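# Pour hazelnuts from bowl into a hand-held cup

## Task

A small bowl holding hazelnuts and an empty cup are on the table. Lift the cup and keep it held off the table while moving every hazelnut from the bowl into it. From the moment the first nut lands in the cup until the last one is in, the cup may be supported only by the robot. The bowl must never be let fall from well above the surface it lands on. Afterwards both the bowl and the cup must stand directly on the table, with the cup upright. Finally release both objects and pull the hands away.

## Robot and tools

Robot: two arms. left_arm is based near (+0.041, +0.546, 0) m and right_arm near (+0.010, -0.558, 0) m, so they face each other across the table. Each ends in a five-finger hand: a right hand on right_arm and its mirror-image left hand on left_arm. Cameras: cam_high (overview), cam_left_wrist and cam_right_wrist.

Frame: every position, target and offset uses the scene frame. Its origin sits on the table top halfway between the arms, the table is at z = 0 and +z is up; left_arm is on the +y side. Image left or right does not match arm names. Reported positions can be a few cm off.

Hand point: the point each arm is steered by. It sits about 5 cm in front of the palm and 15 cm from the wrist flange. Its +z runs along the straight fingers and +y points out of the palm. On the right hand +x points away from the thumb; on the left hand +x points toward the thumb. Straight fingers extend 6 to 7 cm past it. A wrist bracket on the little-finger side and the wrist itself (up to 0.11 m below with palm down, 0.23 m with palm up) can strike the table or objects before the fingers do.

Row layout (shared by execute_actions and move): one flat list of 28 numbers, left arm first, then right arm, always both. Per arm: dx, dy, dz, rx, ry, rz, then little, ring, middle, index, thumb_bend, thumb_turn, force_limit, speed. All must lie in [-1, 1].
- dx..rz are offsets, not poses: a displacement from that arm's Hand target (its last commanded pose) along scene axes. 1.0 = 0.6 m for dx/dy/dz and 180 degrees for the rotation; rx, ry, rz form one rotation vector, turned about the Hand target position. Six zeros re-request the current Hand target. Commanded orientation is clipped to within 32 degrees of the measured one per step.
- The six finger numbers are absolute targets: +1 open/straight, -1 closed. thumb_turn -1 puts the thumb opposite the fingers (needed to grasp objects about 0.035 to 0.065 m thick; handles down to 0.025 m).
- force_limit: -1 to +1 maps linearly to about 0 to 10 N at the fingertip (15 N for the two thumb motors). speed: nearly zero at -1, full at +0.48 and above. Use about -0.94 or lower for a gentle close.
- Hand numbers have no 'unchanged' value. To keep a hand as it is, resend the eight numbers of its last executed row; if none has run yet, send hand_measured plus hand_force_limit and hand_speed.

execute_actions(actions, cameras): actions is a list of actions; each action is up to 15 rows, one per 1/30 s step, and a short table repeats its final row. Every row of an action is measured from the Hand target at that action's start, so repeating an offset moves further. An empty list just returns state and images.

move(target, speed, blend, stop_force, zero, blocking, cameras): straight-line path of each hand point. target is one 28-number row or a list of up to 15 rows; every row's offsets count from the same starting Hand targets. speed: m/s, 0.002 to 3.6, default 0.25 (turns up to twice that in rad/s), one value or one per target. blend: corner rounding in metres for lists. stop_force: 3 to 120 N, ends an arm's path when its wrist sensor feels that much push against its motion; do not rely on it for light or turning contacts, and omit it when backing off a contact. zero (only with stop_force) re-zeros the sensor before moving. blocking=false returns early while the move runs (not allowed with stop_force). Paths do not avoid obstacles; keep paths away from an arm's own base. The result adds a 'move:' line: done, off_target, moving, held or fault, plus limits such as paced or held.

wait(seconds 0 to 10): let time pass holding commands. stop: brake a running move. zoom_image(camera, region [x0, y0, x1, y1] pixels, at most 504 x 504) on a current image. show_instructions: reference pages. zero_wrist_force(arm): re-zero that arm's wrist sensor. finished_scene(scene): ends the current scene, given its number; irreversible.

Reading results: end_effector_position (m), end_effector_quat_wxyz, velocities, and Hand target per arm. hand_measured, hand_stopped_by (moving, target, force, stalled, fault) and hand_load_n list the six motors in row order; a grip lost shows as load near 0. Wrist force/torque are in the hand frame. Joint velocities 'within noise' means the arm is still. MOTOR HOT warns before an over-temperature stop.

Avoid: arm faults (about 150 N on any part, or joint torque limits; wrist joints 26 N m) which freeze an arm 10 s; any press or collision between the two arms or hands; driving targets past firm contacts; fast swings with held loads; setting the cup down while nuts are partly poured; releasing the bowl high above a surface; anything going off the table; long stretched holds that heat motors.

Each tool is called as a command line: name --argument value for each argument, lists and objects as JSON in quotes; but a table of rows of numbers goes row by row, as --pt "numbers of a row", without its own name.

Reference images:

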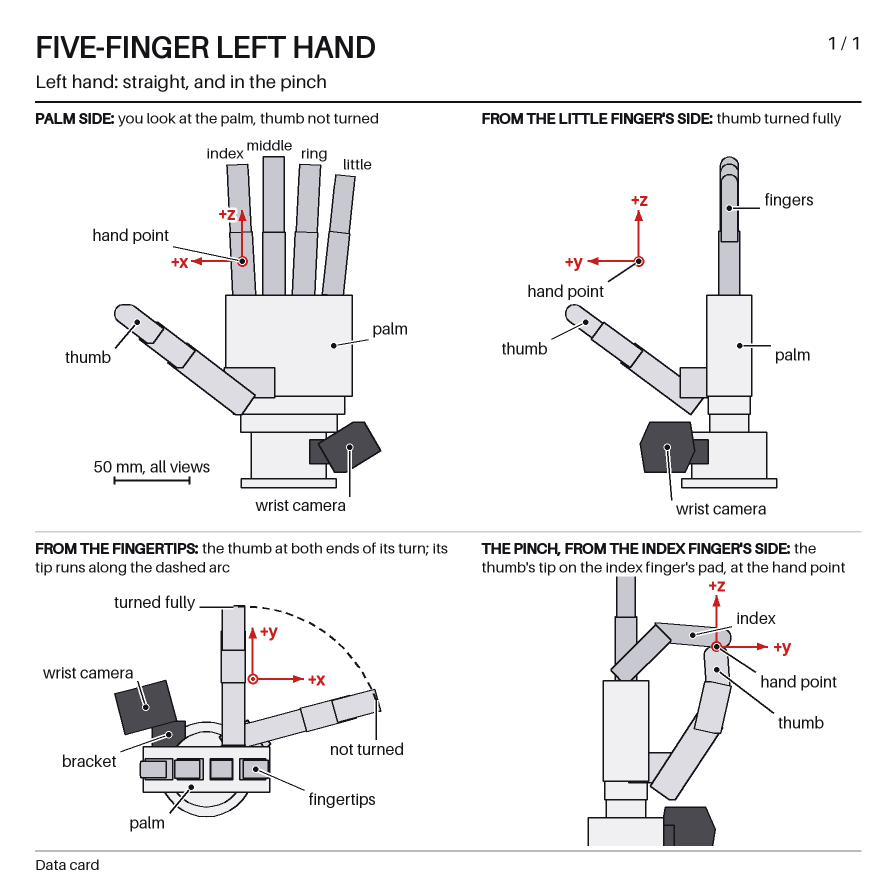

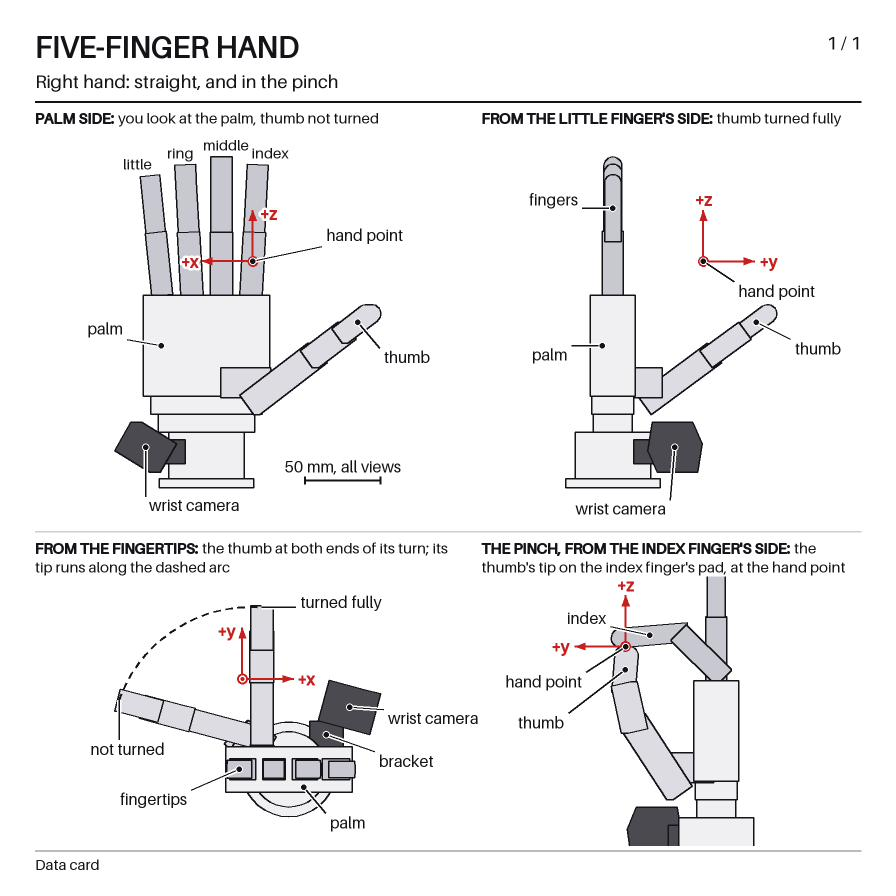

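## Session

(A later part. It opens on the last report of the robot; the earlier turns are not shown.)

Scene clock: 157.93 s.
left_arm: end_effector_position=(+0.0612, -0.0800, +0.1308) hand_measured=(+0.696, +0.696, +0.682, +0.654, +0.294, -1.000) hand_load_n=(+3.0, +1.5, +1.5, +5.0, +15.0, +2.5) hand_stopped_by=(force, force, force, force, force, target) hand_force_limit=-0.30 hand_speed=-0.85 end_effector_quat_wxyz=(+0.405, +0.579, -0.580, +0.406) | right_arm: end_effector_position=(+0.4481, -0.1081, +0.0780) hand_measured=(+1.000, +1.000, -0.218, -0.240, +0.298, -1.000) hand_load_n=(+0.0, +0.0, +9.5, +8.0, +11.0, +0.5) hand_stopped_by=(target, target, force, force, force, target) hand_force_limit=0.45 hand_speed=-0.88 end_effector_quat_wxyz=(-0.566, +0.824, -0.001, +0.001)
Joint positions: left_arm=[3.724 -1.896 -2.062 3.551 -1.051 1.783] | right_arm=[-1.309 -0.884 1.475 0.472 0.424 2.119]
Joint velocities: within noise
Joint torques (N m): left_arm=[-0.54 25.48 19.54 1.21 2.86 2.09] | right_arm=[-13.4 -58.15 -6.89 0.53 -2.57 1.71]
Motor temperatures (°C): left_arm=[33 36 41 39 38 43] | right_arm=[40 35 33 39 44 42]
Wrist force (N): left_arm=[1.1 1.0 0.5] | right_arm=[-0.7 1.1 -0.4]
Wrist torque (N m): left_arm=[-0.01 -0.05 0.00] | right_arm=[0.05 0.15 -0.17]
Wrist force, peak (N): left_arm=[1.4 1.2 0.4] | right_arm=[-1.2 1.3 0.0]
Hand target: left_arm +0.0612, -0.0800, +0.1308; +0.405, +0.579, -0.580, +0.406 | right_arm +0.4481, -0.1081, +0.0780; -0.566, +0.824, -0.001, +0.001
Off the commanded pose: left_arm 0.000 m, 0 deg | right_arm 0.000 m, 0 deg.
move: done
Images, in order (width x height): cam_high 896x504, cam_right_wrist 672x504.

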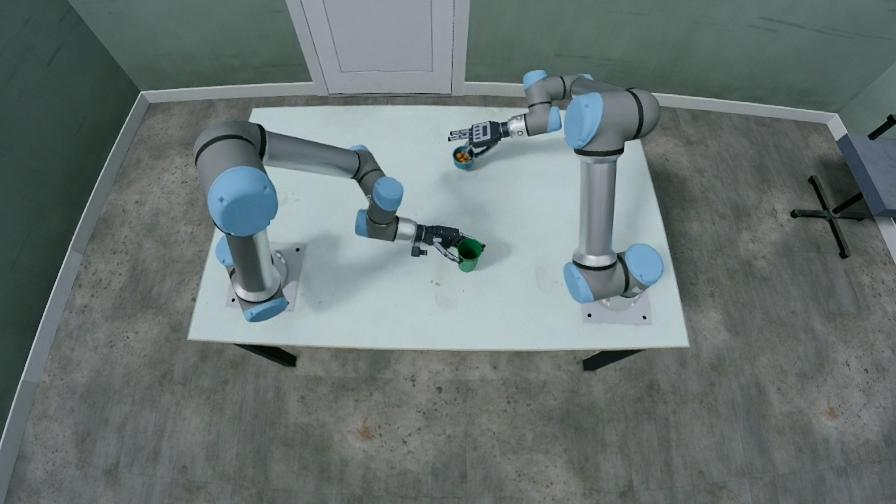

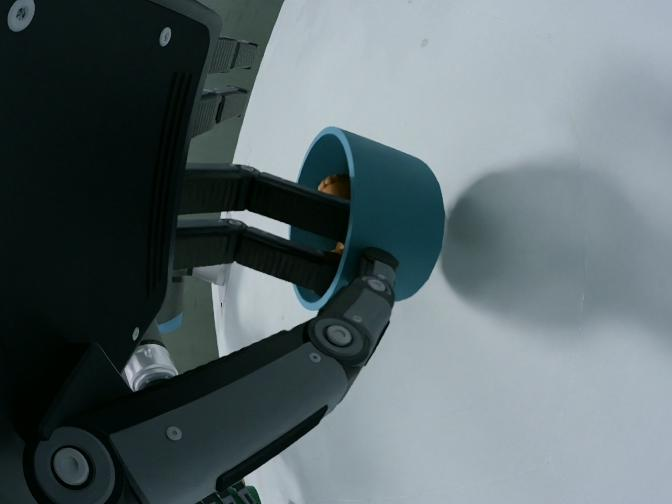

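move --pt "0 0 0 0 0 0 -0.5 -0.5 -0.5 -0.5 -0.5 -1 -0.3 -0.85 -0.247 -0.237 0.37 -0.025 0 0 -0.5 -0.5 -0.9 -0.9 -0.4 -1 0.45 -0.88" --pt "0 0 0 0 0 0 -0.5 -0.5 -0.5 -0.5 -0.5 -1 -0.3 -0.85 -0.653 -0.153 0.37 -0.05 0 0 -0.5 -0.5 -0.9 -0.9 -0.4 -1 0.45 -0.88" --speed 0.2 --cameras '["cam_right_wrist","cam_high"]'

zoom_image --camera "cam_high" --region '[420, 160, 540, 280]'

Scene clock: 176.87 s.
left_arm: end_effector_position=(+0.0612, -0.0800, +0.1308) hand_measured=(+0.696, +0.696, +0.682, +0.654, +0.294, -1.000) hand_load_n=(+3.0, +1.5, +1.5, +4.5, +14.5, +2.5) hand_stopped_by=(force, force, force, force, force, target) hand_force_limit=-0.30 hand_speed=-0.85 end_effector_quat_wxyz=(+0.405, +0.579, -0.580, +0.406) | right_arm: end_effector_position=(+0.0563, -0.1999, +0.3000) hand_measured=(-0.500, -0.214, -0.218, -0.240, +0.300, -1.000) hand_load_n=(+0.0, +7.0, +5.0, +10.5, +23.5, +8.0) hand_stopped_by=(target, force, force, force, force, target) hand_force_limit=0.45 hand_speed=-0.88 end_effector_quat_wxyz=(-0.500, +0.866, -0.001, +0.001)
Joint positions: left_arm=[3.724 -1.896 -2.062 3.551 -1.051 1.783] | right_arm=[-1.158 -1.993 2.044 0.964 0.631 2.226]
Joint velocities: within noise
Joint torques (N m): left_arm=[-0.17 25.62 19.27 1.31 2.72 1.9] | right_arm=[9.04 -11.6 -31.42 0.67 0.13 1.63]
Motor temperatures (°C): left_arm=[33 36 41 39 38 43] | right_arm=[39 35 33 39 44 42]
Wrist force (N): left_arm=[1.6 1.1 0.3] | right_arm=[-0.6 0.4 -0.3]
Wrist torque (N m): left_arm=[0.00 -0.12 0.02] | right_arm=[-0.03 0.11 -0.11]
Wrist force, peak (N): left_arm=[1.6 1.1 0.3] | right_arm=[-1.7 0.5 -0.2]
Hand target: left_arm +0.0612, -0.0800, +0.1308; +0.405, +0.579, -0.580, +0.406 | right_arm +0.0563, -0.1999, +0.3000; -0.500, +0.866, -0.001, +0.001
Off the commanded pose: left_arm 0.000 m, 0 deg | right_arm 0.000 m, 0 deg.
move: done
Images, in order (width x height): cam_high 896x504, cam_right_wrist 672x504.

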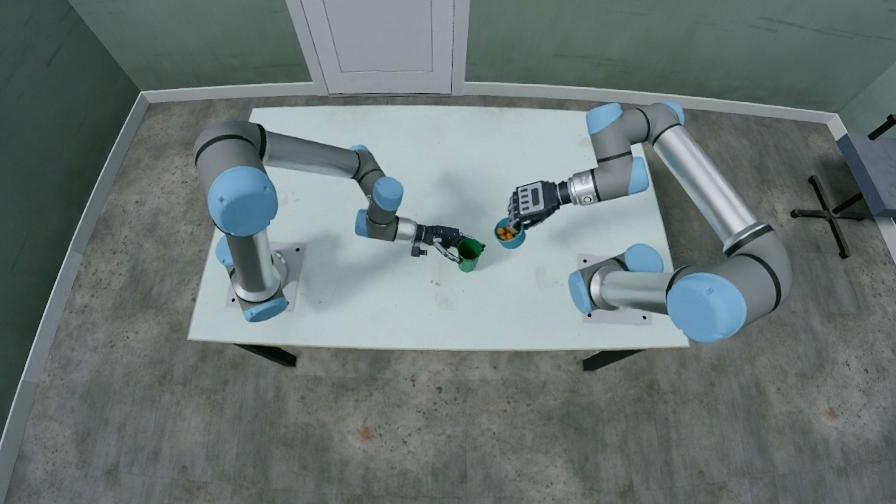

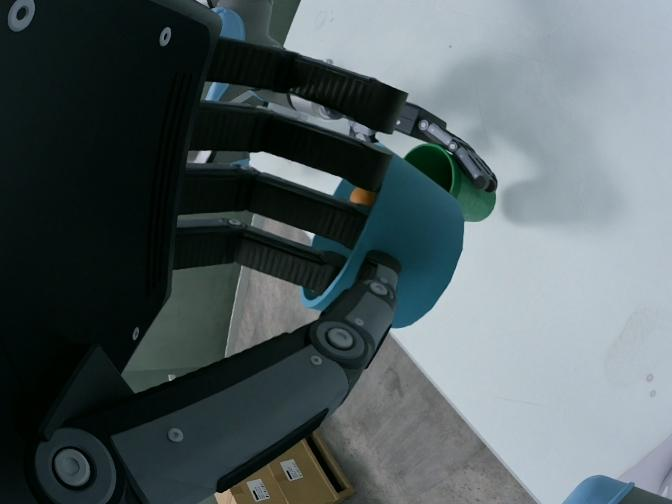

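Scaled by 4.200 from the camera's 896x504 image, which has a finer 1280x720 frame.

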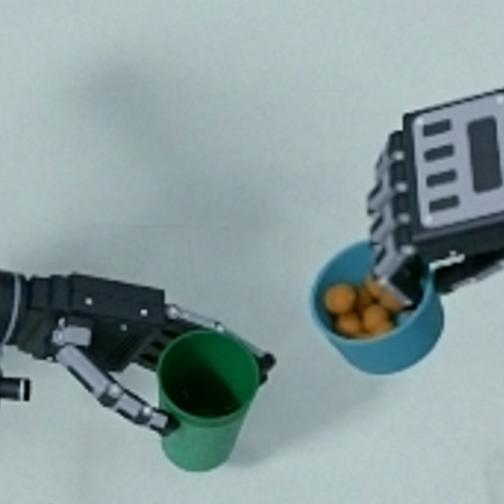

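move --pt "0 0 0 0 0 0 -0.5 -0.5 -0.5 -0.5 -0.5 -1 -0.3 -0.85 0.018 0.117 -0.033 -0.111 0 0 -0.5 -0.5 -0.9 -0.9 -0.4 -1 0.45 -0.88" --pt "0 0 0 0 0 0 -0.5 -0.5 -0.5 -0.5 -0.5 -1 -0.3 -0.85 0.018 0.143 -0.08 -0.222 0 0 -0.5 -0.5 -0.9 -0.9 -0.4 -1 0.45 -0.88" --speed 0.2 --cameras '["cam_high"]'

zoom_image --camera "cam_high" --region '[400, 160, 520, 280]'

Scene clock: 192.13 s.
left_arm: end_effector_position=(+0.0612, -0.0800, +0.1308) hand_measured=(+0.696, +0.696, +0.682, +0.654, +0.294, -1.000) hand_load_n=(+3.0, +1.5, +1.5, +5.0, +15.0, +2.5) hand_stopped_by=(force, force, force, force, force, target) hand_force_limit=-0.30 hand_speed=-0.85 end_effector_quat_wxyz=(+0.405, +0.579, -0.580, +0.406) | right_arm: end_effector_position=(+0.0671, -0.1141, +0.2520) hand_measured=(-0.500, -0.214, -0.218, -0.240, +0.300, -1.000) hand_load_n=(+0.0, +6.5, +5.0, +10.0, +23.5, +7.5) hand_stopped_by=(target, force, force, force, force, target) hand_force_limit=0.45 hand_speed=-0.88 end_effector_quat_wxyz=(-0.174, +0.985, +0.000, +0.001)
Joint positions: left_arm=[3.724 -1.896 -2.062 3.551 -1.051 1.783] | right_arm=[-0.479 -1.316 1.407 1.173 1.399 2.642]
Joint velocities: within noise
Joint torques (N m): left_arm=[1.41 26.42 18.45 1.39 2.64 1.9] | right_arm=[9.29 -16.6 -33.89 3.6 0.8 1.66]
Motor temperatures (°C): left_arm=[33 36 41 39 38 43] | right_arm=[39 35 33 39 44 42]
Wrist force (N): left_arm=[1.2 1.0 0.6] | right_arm=[0.1 0.4 0.5]
Wrist torque (N m): left_arm=[-0.02 -0.05 0.00] | right_arm=[-0.03 0.04 -0.04]
Wrist force, peak (N): left_arm=[1.5 1.1 0.5] | right_arm=[-1.0 0.9 -0.7]
Hand target: left_arm +0.0612, -0.0800, +0.1308; +0.405, +0.579, -0.580, +0.406 | right_arm +0.0671, -0.1141, +0.2520; -0.174, +0.985, +0.000, +0.001
Off the commanded pose: left_arm 0.000 m, 0 deg | right_arm 0.000 m, 0 deg.
move: done
Images, in order (width x height): cam_high 896x504.

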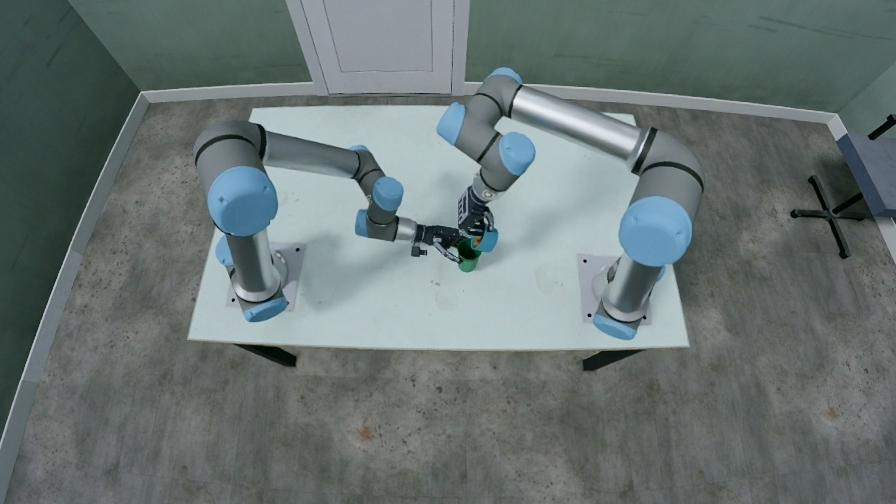

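Scaled by 4.200 from the camera's 896x504 image, which has a finer 1280x720 frame.

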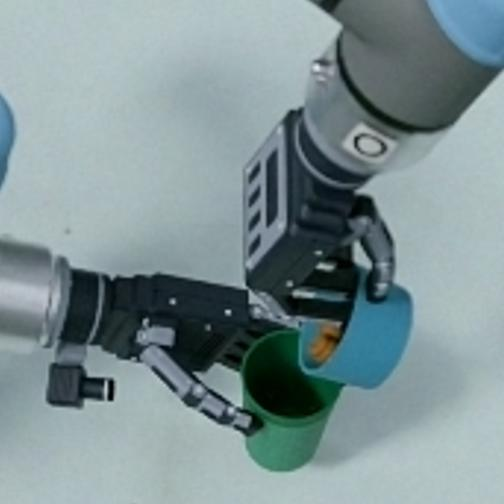

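move --pt "0 0 0 0 0 0 -0.5 -0.5 -0.5 -0.5 -0.5 -1 -0.3 -0.85 0 0.043 -0.012 -0.194 0 0 -0.5 -0.5 -0.9 -0.9 -0.4 -1 0.45 -0.88" --pt "0 0 0 0 0 0 -0.5 -0.5 -0.5 -0.5 -0.5 -1 -0.3 -0.85 0 0.067 -0.02 -0.278 0 0 -0.5 -0.5 -0.9 -0.9 -0.4 -1 0.45 -0.88" --speed 0.15 --cameras '["cam_high","cam_right_wrist"]'

zoom_image --camera "cam_high" --region '[400, 160, 520, 280]'

Scene clock: 200.83 s.
left_arm: end_effector_position=(+0.0612, -0.0800, +0.1308) hand_measured=(+0.696, +0.696, +0.682, +0.654, +0.294, -1.000) hand_load_n=(+2.5, +1.5, +1.5, +5.0, +14.5, +2.5) hand_stopped_by=(force, force, force, force, force, target) hand_force_limit=-0.30 hand_speed=-0.85 end_effector_quat_wxyz=(+0.405, +0.579, -0.580, +0.406) | right_arm: end_effector_position=(+0.0671, -0.0739, +0.2400) hand_measured=(-0.500, -0.214, -0.218, -0.240, +0.300, -1.000) hand_load_n=(+0.0, +6.0, +4.5, +9.0, +24.0, +7.5) hand_stopped_by=(target, force, force, force, force, target) hand_force_limit=0.45 hand_speed=-0.88 end_effector_quat_wxyz=(+0.259, +0.966, +0.000, +0.001)
Joint positions: left_arm=[3.724 -1.896 -2.062 3.551 -1.051 1.783] | right_arm=[-0.285 -0.602 0.665 2.008 1.736 2.852]
Joint velocities: within noise
Joint torques (N m): left_arm=[1.93 26.19 18.34 1.2 2.63 1.83] | right_arm=[9.27 -42.56 -28.78 4.73 1.6 1.83]
Motor temperatures (°C): left_arm=[33 36 41 39 38 43] | right_arm=[39 35 33 39 44 42]
Wrist force (N): left_arm=[1.1 1.3 0.6] | right_arm=[0.5 -0.4 0.5]
Wrist torque (N m): left_arm=[0.03 -0.07 0.00] | right_arm=[-0.04 -0.05 0.04]
Wrist force, peak (N): left_arm=[1.6 1.0 0.4] | right_arm=[0.4 -0.6 0.6]
Hand target: left_arm +0.0612, -0.0800, +0.1308; +0.405, +0.579, -0.580, +0.406 | right_arm +0.0671, -0.0739, +0.2400; +0.259, +0.966, +0.000, +0.001
Off the commanded pose: left_arm 0.000 m, 0 deg | right_arm 0.000 m, 0 deg.
move: done
Images, in order (width x height): cam_high 896x504, cam_right_wrist 672x504.

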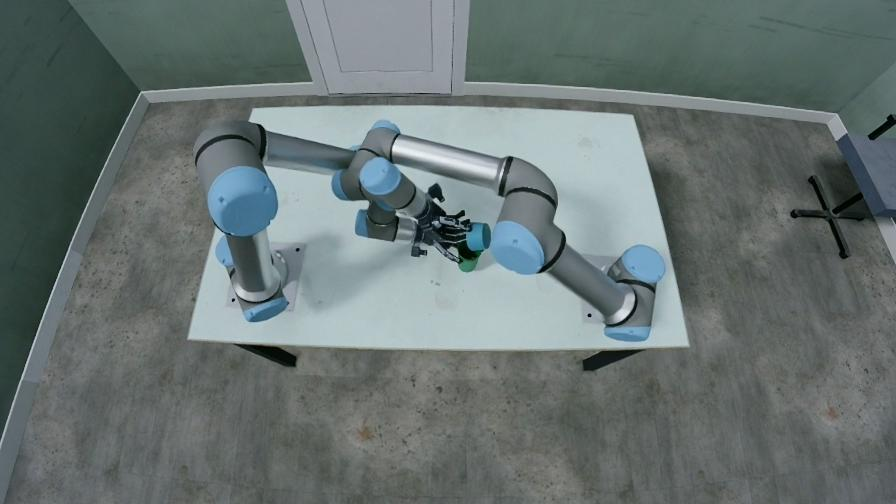

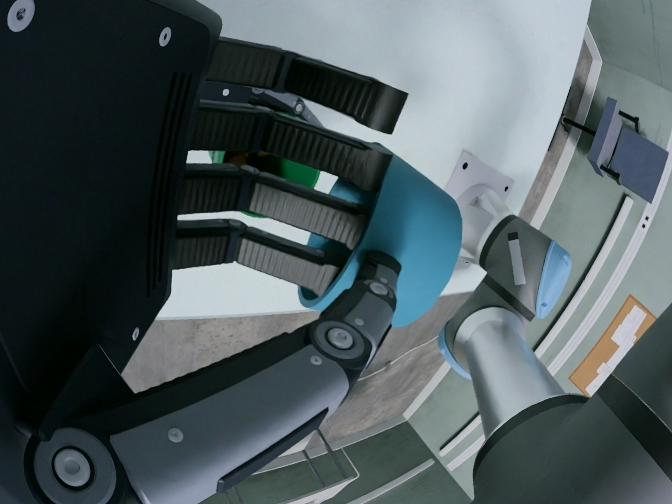

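Scaled by 4.200 from the camera's 896x504 image, which has a finer 1280x720 frame.

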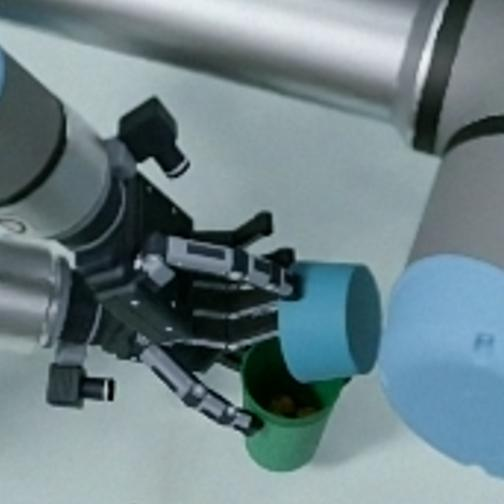

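move --pt "0 0 0 0 0 0 -0.5 -0.5 -0.5 -0.5 -0.5 -1 -0.3 -0.85 0 -0.02 0.08 0.0 0 0 -0.5 -0.5 -0.9 -0.9 -0.4 -1 0.45 -0.88" --pt "0 0 0 0 0 0 -0.5 -0.5 -0.5 -0.5 -0.5 -1 -0.3 -0.85 0 -0.2 0.1 0.28 0 0 -0.5 -0.5 -0.9 -0.9 -0.4 -1 0.45 -0.88" --pt "0 0 0 0 0 0 -0.5 -0.5 -0.5 -0.5 -0.5 -1 -0.3 -0.85 0.3 -0.31 0.0 0.56 0 0 -0.5 -0.5 -0.9 -0.9 -0.4 -1 0.45 -0.88" --speed 0.3 --cameras '["cam_high","cam_right_wrist"]'

zoom_image --camera "cam_high" --region '[420, 120, 580, 280]'

Scene clock: 210.23 s.
left_arm: end_effector_position=(+0.0612, -0.0800, +0.1308) hand_measured=(+0.696, +0.696, +0.682, +0.654, +0.294, -1.000) hand_load_n=(+3.0, +1.5, +1.5, +4.5, +14.5, +2.5) hand_stopped_by=(force, force, force, force, force, target) hand_force_limit=-0.30 hand_speed=-0.85 end_effector_quat_wxyz=(+0.405, +0.579, -0.580, +0.406) | right_arm: end_effector_position=(+0.2471, -0.2598, +0.2400) hand_measured=(-0.500, -0.214, -0.218, -0.240, +0.300, -1.000) hand_load_n=(+0.5, +6.0, +5.0, +10.0, +22.0, +6.5) hand_stopped_by=(target, force, force, force, force, target) hand_force_limit=0.45 hand_speed=-0.88 end_effector_quat_wxyz=(-0.579, +0.815, -0.001, +0.001)
Joint positions: left_arm=[3.724 -1.896 -2.062 3.551 -1.051 1.783] | right_arm=[-1.723 -1.488 2.198 1.372 0.388 1.026]
Joint velocities: within noise
Joint torques (N m): left_arm=[2.28 26.59 17.21 1.27 2.64 1.92] | right_arm=[-12.83 -4.35 -2.24 4.44 -2.58 -1.1]
Motor temperatures (°C): left_arm=[33 36 41 39 38 43] | right_arm=[39 35 33 39 44 42]
Wrist force (N): left_arm=[0.8 1.1 0.5] | right_arm=[-0.7 0.9 -0.4]
Wrist torque (N m): left_arm=[0.00 -0.03 -0.01] | right_arm=[0.04 0.09 -0.12]
Wrist force, peak (N): left_arm=[1.3 1.2 0.5] | right_arm=[0.0 -1.4 1.7]
Hand target: left_arm +0.0612, -0.0800, +0.1308; +0.405, +0.579, -0.580, +0.406 | right_arm +0.2471, -0.2599, +0.2400; -0.579, +0.815, -0.001, +0.001
Off the commanded pose: left_arm 0.000 m, 0 deg | right_arm 0.000 m, 0 deg.
move: done
Images, in order (width x height): cam_high 896x504, cam_right_wrist 672x504.

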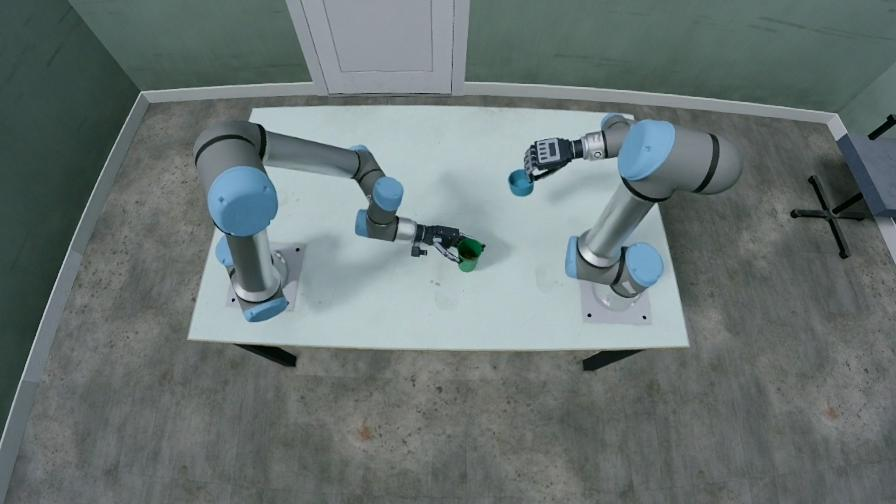

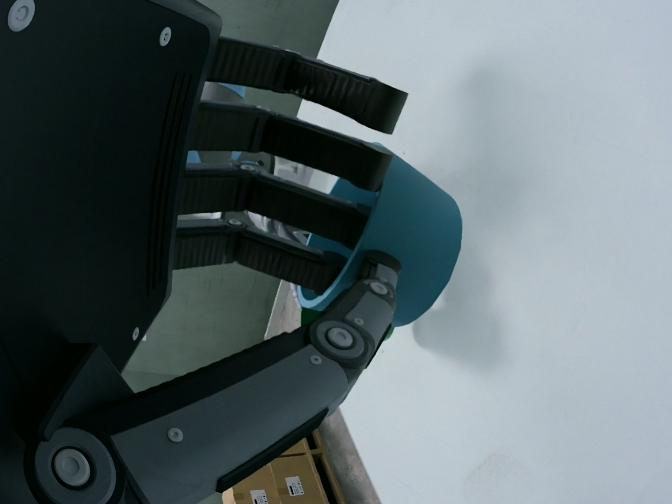

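Scaled by 3.150 from the camera's 896x504 image, which has a finer 1280x720 frame.

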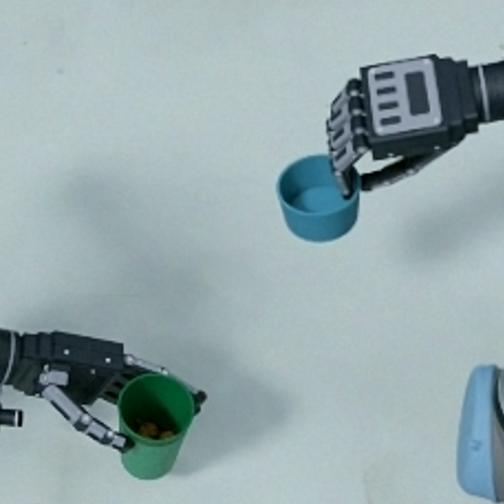

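move --target '[0,0,-0.045,0,0,0,-0.5,-0.5,-0.5,-0.5,-0.5,-1,-0.3,-0.85,0,0,-0.275,0,0,0,-0.5,-0.5,-0.9,-0.9,-0.4,-1,0.45,-0.88]' --speed 0.2 --cameras '["cam_high","cam_right_wrist"]'

zoom_image --camera "cam_high" --region '[460, 150, 560, 250]'

move --target '[0,0,-0.04,0,0,0,-0.5,-0.5,-0.5,-0.5,-0.5,-1,-0.3,-0.85,0,0,-0.07,0,0,0,-0.5,-0.5,-0.9,-0.9,-0.4,-1,0.45,-0.88]' --speed 0.015 --stop_force 3

zoom_image --camera "cam_high" --region '[460, 150, 560, 250]'

Scene clock: 217.57 s.
left_arm: end_effector_position=(+0.0612, -0.0800, +0.1038) hand_measured=(+0.696, +0.696, +0.682, +0.654, +0.294, -1.000) hand_load_n=(+2.5, +1.5, +1.5, +5.0, +15.0, +2.0) hand_stopped_by=(force, force, force, force, force, target) hand_force_limit=-0.30 hand_speed=-0.85 end_effector_quat_wxyz=(+0.405, +0.579, -0.580, +0.406) | right_arm: end_effector_position=(+0.2471, -0.2599, +0.0750) hand_measured=(-0.500, -0.214, -0.218, -0.240, +0.300, -1.000) hand_load_n=(+0.0, +6.0, +5.0, +10.0, +22.0, +6.5) hand_stopped_by=(target, force, force, force, force, target) hand_force_limit=0.45 hand_speed=-0.88 end_effector_quat_wxyz=(-0.579, +0.815, -0.001, +0.001)
Joint positions: left_arm=[3.724 -1.951 -2.081 3.625 -1.051 1.783] | right_arm=[-1.723 -1.072 2.307 0.848 0.388 1.025]
Joint velocities: within noise
Joint torques (N m): left_arm=[-5.17 24.69 2.38 2.13 0.78 -1.97] | right_arm=[10.18 -13.32 -18.66 1.46 -2.57 1.67]
Motor temperatures (°C): left_arm=[33 36 41 39 38 43] | right_arm=[39 35 33 39 44 42]
Wrist force (N): left_arm=[0.9 1.0 0.3] | right_arm=[-0.6 0.7 -0.2]
Wrist torque (N m): left_arm=[0.00 -0.07 0.00] | right_arm=[0.02 0.11 -0.14]
Wrist force, peak (N): left_arm=[1.0 1.2 0.9] | right_arm=[-0.9 1.5 -0.2]
Hand target: left_arm +0.0612, -0.0800, +0.1038; +0.405, +0.579, -0.580, +0.406 | right_arm +0.2471, -0.2599, +0.0750; -0.579, +0.815, -0.001, +0.001
Off the commanded pose: left_arm 0.000 m, 0 deg | right_arm 0.000 m, 0 deg.
move: done
Images, in order (width x height): cam_high 896x504, cam_right_wrist 672x504.

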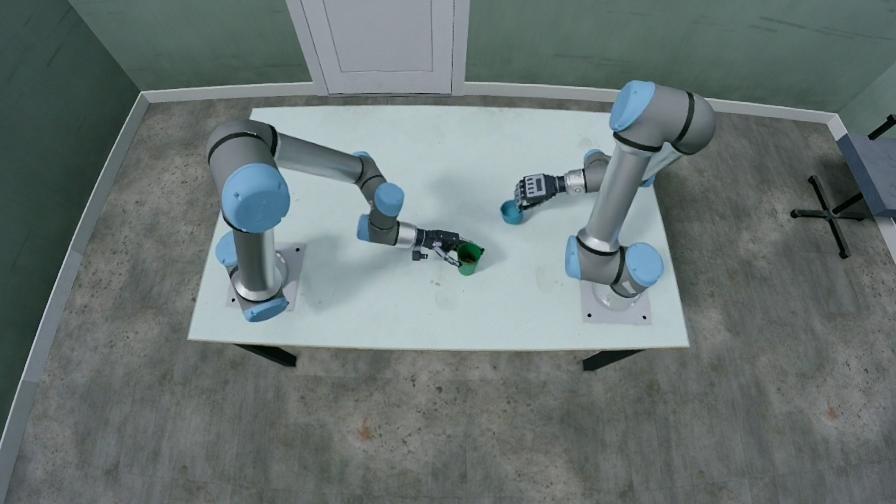

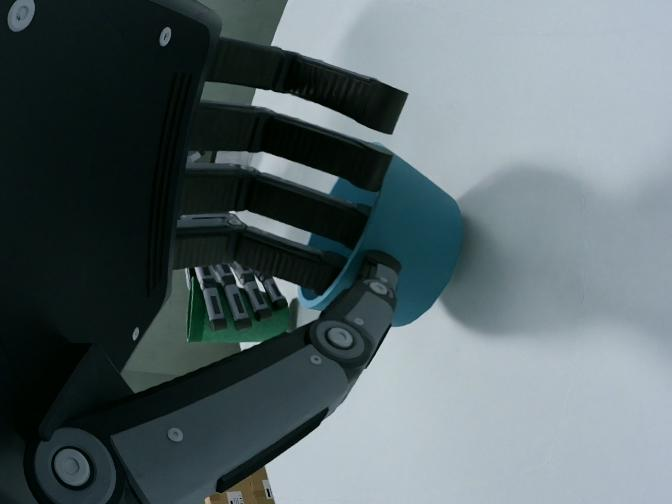

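Scaled by 5.040 from the camera's 896x504 image, which has a finer 1280x720 frame.

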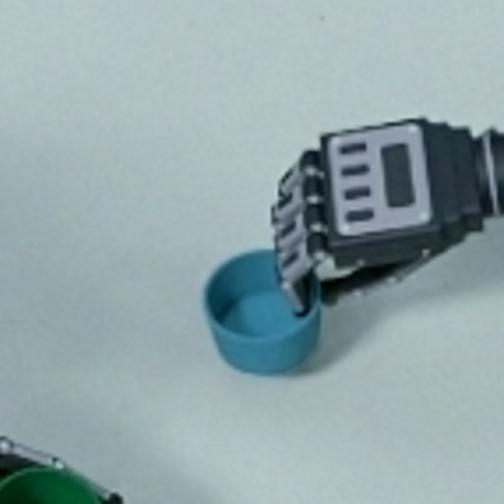

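Scene clock: 220.17 s.
left_arm: end_effector_position=(+0.0612, -0.0800, +0.0931) hand_measured=(+0.696, +0.696, +0.682, +0.654, +0.294, -1.000) hand_load_n=(+2.5, +1.5, +1.5, +5.0, +14.5, +3.0) hand_stopped_by=(force, force, force, force, force, target) hand_force_limit=-0.30 hand_speed=-0.85 end_effector_quat_wxyz=(+0.405, +0.579, -0.580, +0.406) | right_arm: end_effector_position=(+0.2471, -0.2599, +0.0530) hand_measured=(-0.500, -0.214, -0.218, -0.240, +0.300, -1.000) hand_load_n=(+0.0, +3.5, +5.0, +6.0, +18.5, +5.0) hand_stopped_by=(target, force, force, force, force, target) hand_force_limit=0.45 hand_speed=-0.88 end_effector_quat_wxyz=(-0.579, +0.815, -0.001, +0.001)
Joint positions: left_arm=[3.724 -1.973 -2.087 3.654 -1.051 1.783] | right_arm=[-1.723 -1.006 2.305 0.783 0.388 1.025]
Joint velocities: within noise
Joint torques (N m): left_arm=[-5.93 36.09 20.69 -1.24 -1.56 -0.19] | right_arm=[-5.46 -40.91 5.77 4.08 -0.08 0.89]
Motor temperatures (°C): left_arm=[33 36 41 39 38 43] | right_arm=[39 35 33 39 44 42]
Wrist force (N): left_arm=[3.6 0.9 -0.7] | right_arm=[-0.7 -0.7 -0.5]
Wrist torque (N m): left_arm=[0.04 -0.04 0.09] | right_arm=[0.11 0.11 -0.16]
Wrist force, peak (N): left_arm=[8.5 1.0 -3.6] | right_arm=[-0.4 -2.4 -2.2]
Hand target: left_arm +0.0612, -0.0800, +0.0931; +0.405, +0.579, -0.580, +0.406 (not the last commanded pose) | right_arm +0.2471, -0.2599, +0.0530; -0.579, +0.815, -0.001, +0.001 (not the last commanded pose)
Off the commanded pose: left_arm 0.013 m, 0 deg | right_arm 0.020 m, 0 deg.
move: contact (left_arm, right_arm)

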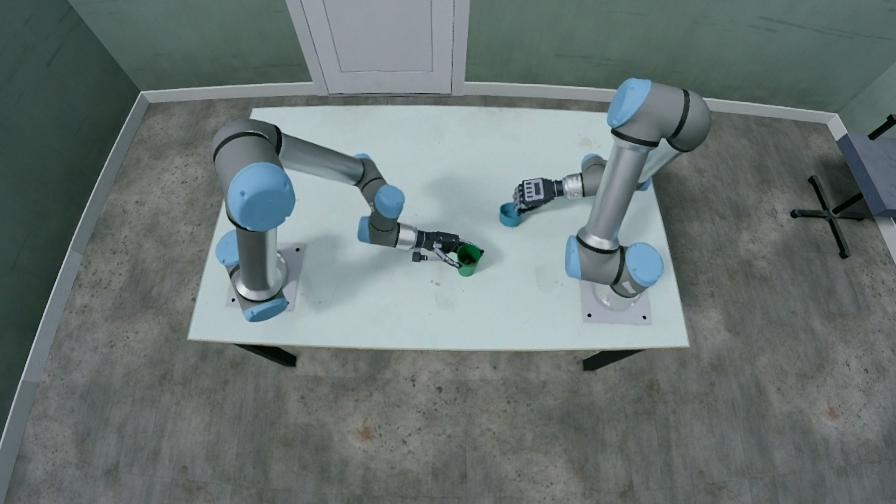

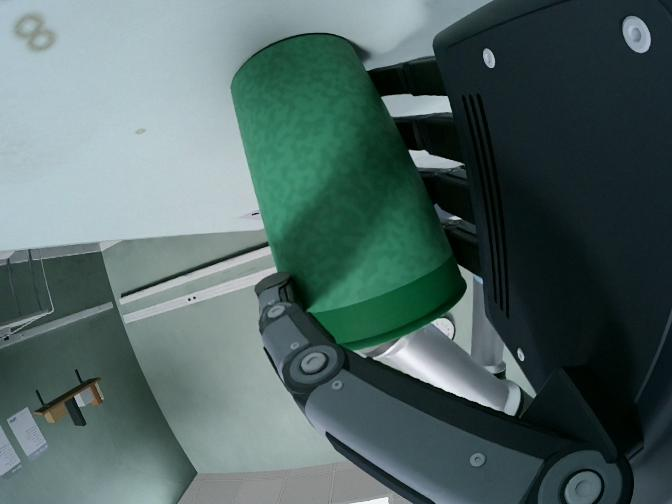

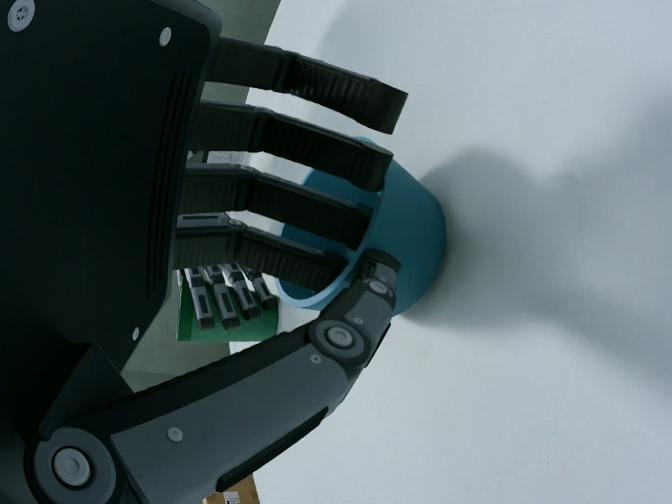

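Scaled by 5.040 from the camera's 896x504 image, which has a finer 1280x720 frame.

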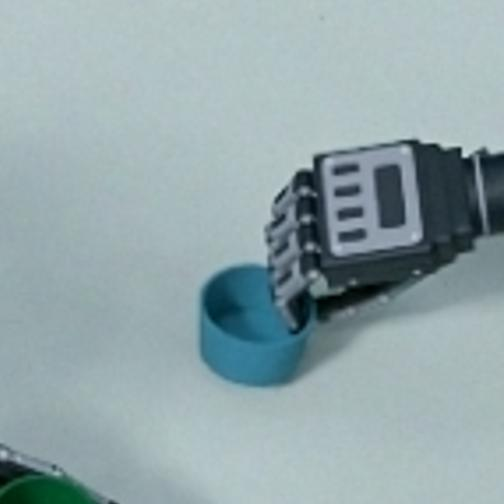

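move --target '[0,0,0,0,0,0,1,1,1,1,0.9,-1,-0.3,-0.8,0,0,0,0.04,0,0,-0.5,-0.5,-0.9,-0.9,-0.4,-1,0.45,-0.88]' --cameras '[]'

move --target '[0,0,0,0,0,0,1,1,1,1,0.9,-1,-0.3,-0.8,0,0,-0.03,0,0,0,-0.5,-0.5,-0.9,-0.9,-0.4,-1,0.45,-0.88]' --speed 0.01 --stop_force 4 --cameras '["cam_high","cam_right_wrist"]'

zoom_image --camera "cam_high" --region '[460, 150, 560, 250]'

Scene clock: 230.10 s.
left_arm: end_effector_position=(+0.0612, -0.0800, +0.0931) hand_measured=(+1.000, +1.000, +1.000, +1.000, +0.900, -1.000) hand_load_n=(+0.0, +0.0, +0.0, +0.0, +0.0, +0.0) hand_stopped_by=(target, target, target, target, target, target) hand_force_limit=-0.30 hand_speed=-0.80 end_effector_quat_wxyz=(+0.405, +0.579, -0.580, +0.406) | right_arm: end_effector_position=(+0.2471, -0.2599, +0.0530) hand_measured=(-0.500, -0.214, -0.218, -0.240, +0.300, -1.000) hand_load_n=(+0.0, +2.0, +7.5, +8.5, +15.0, +3.5) hand_stopped_by=(target, force, force, force, force, target) hand_force_limit=0.45 hand_speed=-0.88 end_effector_quat_wxyz=(-0.629, +0.777, -0.001, +0.001)
Joint positions: left_arm=[3.724 -1.973 -2.087 3.654 -1.051 1.783] | right_arm=[-1.786 -0.84 2.358 0.932 0.334 0.664]
Joint velocities: within noise
Joint torques (N m): left_arm=[-5.75 24.62 16.83 0.96 -1.61 -0.37] | right_arm=[-12.9 -16.82 9.29 3.79 0.22 -1.43]
Motor temperatures (°C): left_arm=[33 36 41 39 38 43] | right_arm=[39 34 33 39 44 42]
Wrist force (N): left_arm=[1.7 0.8 0.2] | right_arm=[-0.7 0.6 -0.4]
Wrist torque (N m): left_arm=[-0.04 -0.06 0.01] | right_arm=[0.02 0.10 -0.16]
Wrist force, peak (N): left_arm=[6.5 2.3 -2.1] | right_arm=[-0.7 -1.0 -1.2]
Hand target: left_arm +0.0612, -0.0800, +0.0931; +0.405, +0.579, -0.580, +0.406 | right_arm +0.2471, -0.2599, +0.0530; -0.629, +0.777, -0.001, +0.001
Off the commanded pose: left_arm 0.000 m, 0 deg | right_arm 0.000 m, 0 deg.
move: done
No camera images: "cameras" was empty.

Scene clock: 231.57 s.
left_arm: end_effector_position=(+0.0612, -0.0800, +0.0931) hand_measured=(+1.000, +1.000, +1.000, +1.000, +0.900, -1.000) hand_load_n=(+0.0, +0.0, +0.0, +0.0, +0.0, -0.5) hand_stopped_by=(target, target, target, target, target, target) hand_force_limit=-0.30 hand_speed=-0.80 end_effector_quat_wxyz=(+0.405, +0.579, -0.580, +0.406) | right_arm: end_effector_position=(+0.2471, -0.2599, +0.0503) hand_measured=(-0.500, -0.214, -0.218, -0.240, +0.300, -1.000) hand_load_n=(+0.0, +1.0, +7.0, +6.0, +17.0, +4.0) hand_stopped_by=(target, force, force, force, force, target) hand_force_limit=0.45 hand_speed=-0.88 end_effector_quat_wxyz=(-0.629, +0.777, -0.001, +0.000)
Joint positions: left_arm=[3.724 -1.973 -2.087 3.654 -1.051 1.783] | right_arm=[-1.786 -0.831 2.356 0.925 0.334 0.664]
Joint velocities: within noise
Joint torques (N m): left_arm=[-5.61 24.91 16.47 0.96 -1.72 -0.35] | right_arm=[-9.99 -42.89 10.14 3.67 0.13 -1.16]
Motor temperatures (°C): left_arm=[33 36 41 39 38 43] | right_arm=[39 34 33 39 44 42]
Wrist force (N): left_arm=[1.8 0.9 0.6] | right_arm=[-0.4 -0.9 -0.5]
Wrist torque (N m): left_arm=[-0.04 -0.06 0.01] | right_arm=[0.17 0.10 -0.21]
Wrist force, peak (N): left_arm=[2.1 0.9 0.2] | right_arm=[-0.7 -4.4 -2.4]
Hand target: left_arm +0.0612, -0.0800, +0.0931; +0.405, +0.579, -0.580, +0.406 | right_arm +0.2471, -0.2599, +0.0503; -0.629, +0.777, -0.001, +0.000 (not the last commanded pose)
Off the commanded pose: left_arm 0.000 m, 0 deg | right_arm 0.015 m, 0 deg.
move: contact (right_arm)
Images, in order (width x height): cam_high 896x504, cam_right_wrist 672x504.

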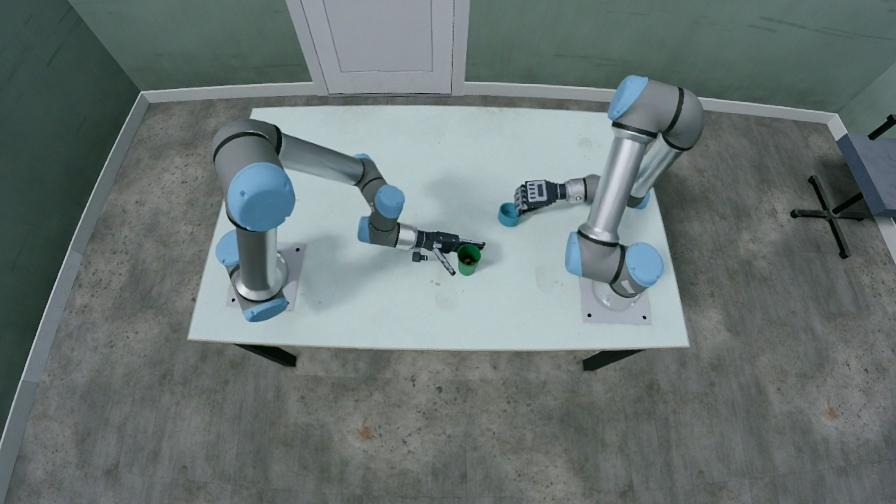

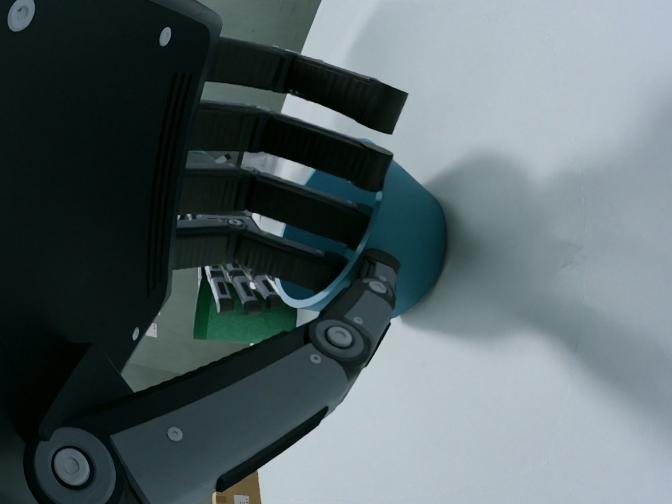

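Scaled by 5.040 from the camera's 896x504 image, which has a finer 1280x720 frame.

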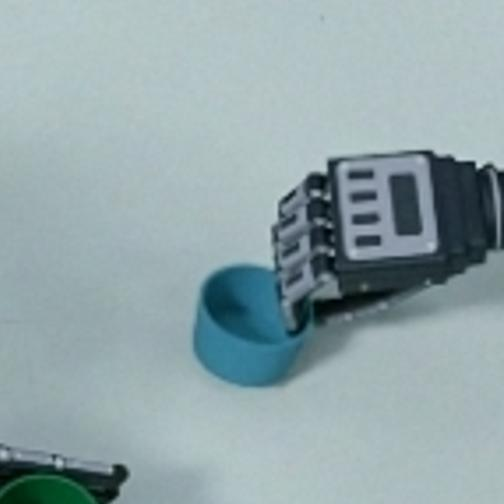

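move --target '[0,0,0,0,0,0,1,1,1,1,0.9,-1,-0.3,-0.8,0,0,-0.02,0,0,0,-0.5,-0.5,-0.9,-0.9,-0.4,-1,0.45,-0.88]' --speed 0.01 --stop_force 4 --cameras '[]'

move --target '[0,0,0,0,0,0,1,1,1,1,1,1,-0.3,-0.5,0,0,0,0,0,0,-0.5,0.0,-0.1,-0.1,0.7,-1,0.3,-0.85]'

zoom_image --camera "cam_high" --region '[460, 150, 560, 250]'

Scene clock: 250.10 s.
left_arm: end_effector_position=(+0.0612, -0.0800, +0.0931) hand_measured=(+1.000, +1.000, +1.000, +1.000, +0.900, -1.000) hand_load_n=(+0.0, +0.0, +0.0, +0.0, +0.0, -0.5) hand_stopped_by=(target, target, target, target, target, target) hand_force_limit=-0.30 hand_speed=-0.80 end_effector_quat_wxyz=(+0.405, +0.579, -0.580, +0.406) | right_arm: end_effector_position=(+0.2470, -0.2599, +0.0500) hand_measured=(-0.500, -0.214, -0.218, -0.240, +0.300, -1.000) hand_load_n=(+0.0, +0.0, +7.0, +5.5, +17.5, +4.5) hand_stopped_by=(target, force, force, force, force, target) hand_force_limit=0.45 hand_speed=-0.88 end_effector_quat_wxyz=(-0.629, +0.777, -0.001, +0.000)
Joint positions: left_arm=[3.724 -1.973 -2.087 3.654 -1.051 1.783] | right_arm=[-1.786 -0.83 2.356 0.924 0.334 0.664]
Joint velocities: within noise
Joint torques (N m): left_arm=[-4.72 25.34 14.17 0.96 -1.64 -0.31] | right_arm=[-1.06 -42.27 10.23 3.49 0.32 -0.38]
Motor temperatures (°C): left_arm=[33 36 41 39 38 43] | right_arm=[39 34 33 39 44 42]
Wrist force (N): left_arm=[1.7 1.0 0.2] | right_arm=[-0.3 -2.3 -0.4]
Wrist torque (N m): left_arm=[-0.02 -0.06 0.01] | right_arm=[0.11 0.12 -0.26]
Wrist force, peak (N): left_arm=[2.0 1.1 0.4] | right_arm=[-0.7 -5.8 -3.1]
Hand target: left_arm +0.0612, -0.0800, +0.0931; +0.405, +0.579, -0.580, +0.406 | right_arm +0.2470, -0.2599, +0.0500; -0.629, +0.777, -0.001, +0.000 (not the last commanded pose)
Off the commanded pose: left_arm 0.000 m, 0 deg | right_arm 0.012 m, 0 deg.
move: contact (right_arm)
No camera images: "cameras" was empty.

Scene clock: 252.43 s.
left_arm: end_effector_position=(+0.0612, -0.0800, +0.0931) hand_measured=(+1.000, +1.000, +1.000, +1.000, +1.000, +1.000) hand_load_n=(+0.0, +0.0, +0.0, +0.0, +0.0, +0.0) hand_stopped_by=(target, target, target, target, target, target) hand_force_limit=-0.30 hand_speed=-0.50 end_effector_quat_wxyz=(+0.405, +0.579, -0.580, +0.406) | right_arm: end_effector_position=(+0.2470, -0.2599, +0.0500) hand_measured=(-0.500, +0.000, -0.100, -0.100, +0.700, -1.000) hand_load_n=(+0.0, +0.0, +0.0, +0.0, +0.0, +0.0) hand_stopped_by=(target, target, target, target, target, target) hand_force_limit=0.30 hand_speed=-0.85 end_effector_quat_wxyz=(-0.629, +0.777, -0.001, +0.000)
Joint positions: left_arm=[3.724 -1.973 -2.087 3.654 -1.051 1.783] | right_arm=[-1.786 -0.83 2.356 0.924 0.334 0.664]
Joint velocities: within noise
Joint torques (N m): left_arm=[-5.7 25.42 13.53 0.93 -1.66 -0.43] | right_arm=[-1.27 -36.55 6.22 0.76 0.47 -0.4]
Motor temperatures (°C): left_arm=[33 36 41 39 38 43] | right_arm=[39 34 33 39 44 42]
Wrist force (N): left_arm=[1.5 0.9 0.4] | right_arm=[-0.9 -0.8 -0.8]
Wrist torque (N m): left_arm=[-0.04 -0.04 -0.01] | right_arm=[0.14 0.12 -0.20]
Wrist force, peak (N): left_arm=[1.9 1.1 0.3] | right_arm=[0.0 -3.5 -1.7]
Hand target: left_arm +0.0612, -0.0800, +0.0931; +0.405, +0.579, -0.580, +0.406 | right_arm +0.2470, -0.2599, +0.0500; -0.629, +0.777, -0.001, +0.000
Off the commanded pose: left_arm 0.000 m, 0 deg | right_arm 0.000 m, 0 deg.
move: done

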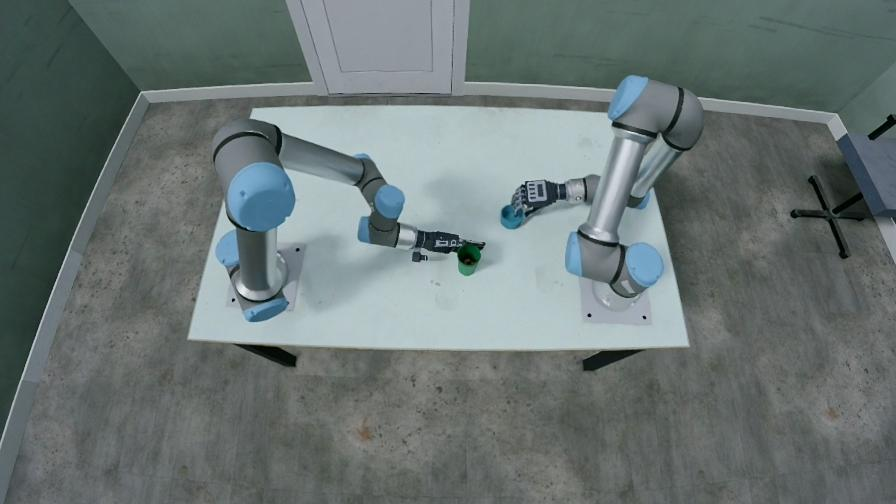

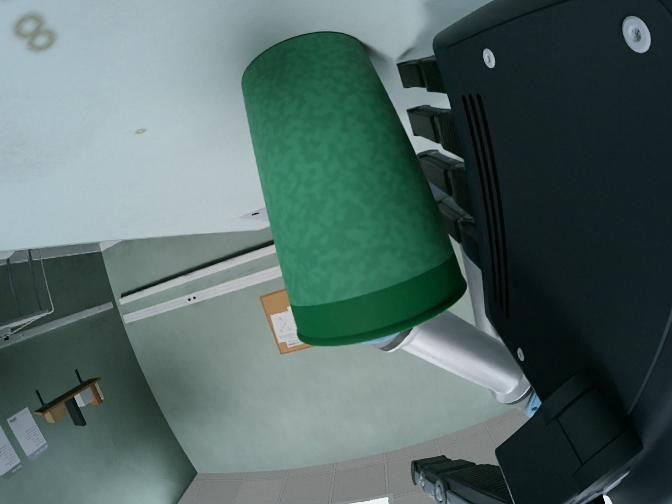

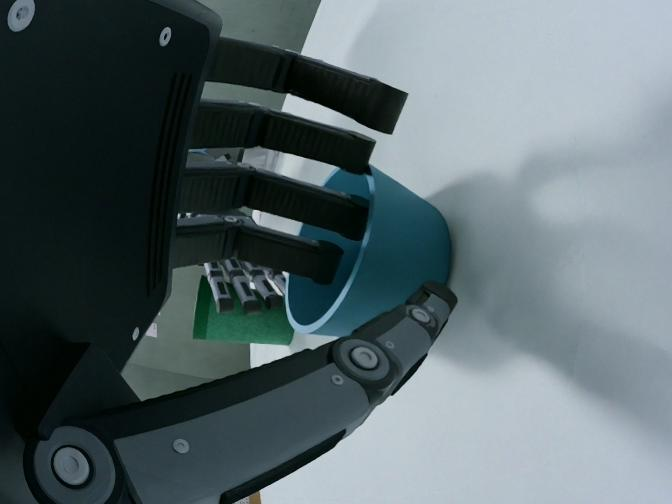

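Scaled by 5.040 from the camera's 896x504 image, which has a finer 1280x720 frame.

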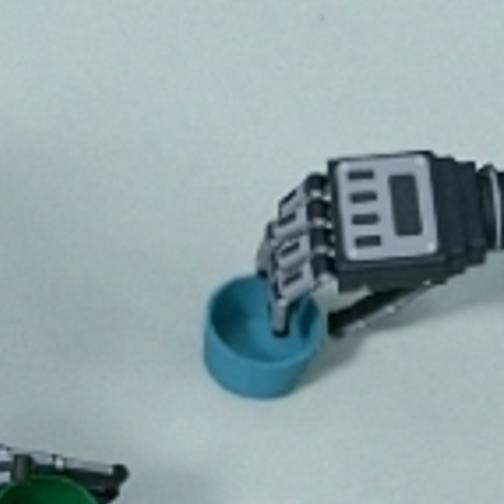

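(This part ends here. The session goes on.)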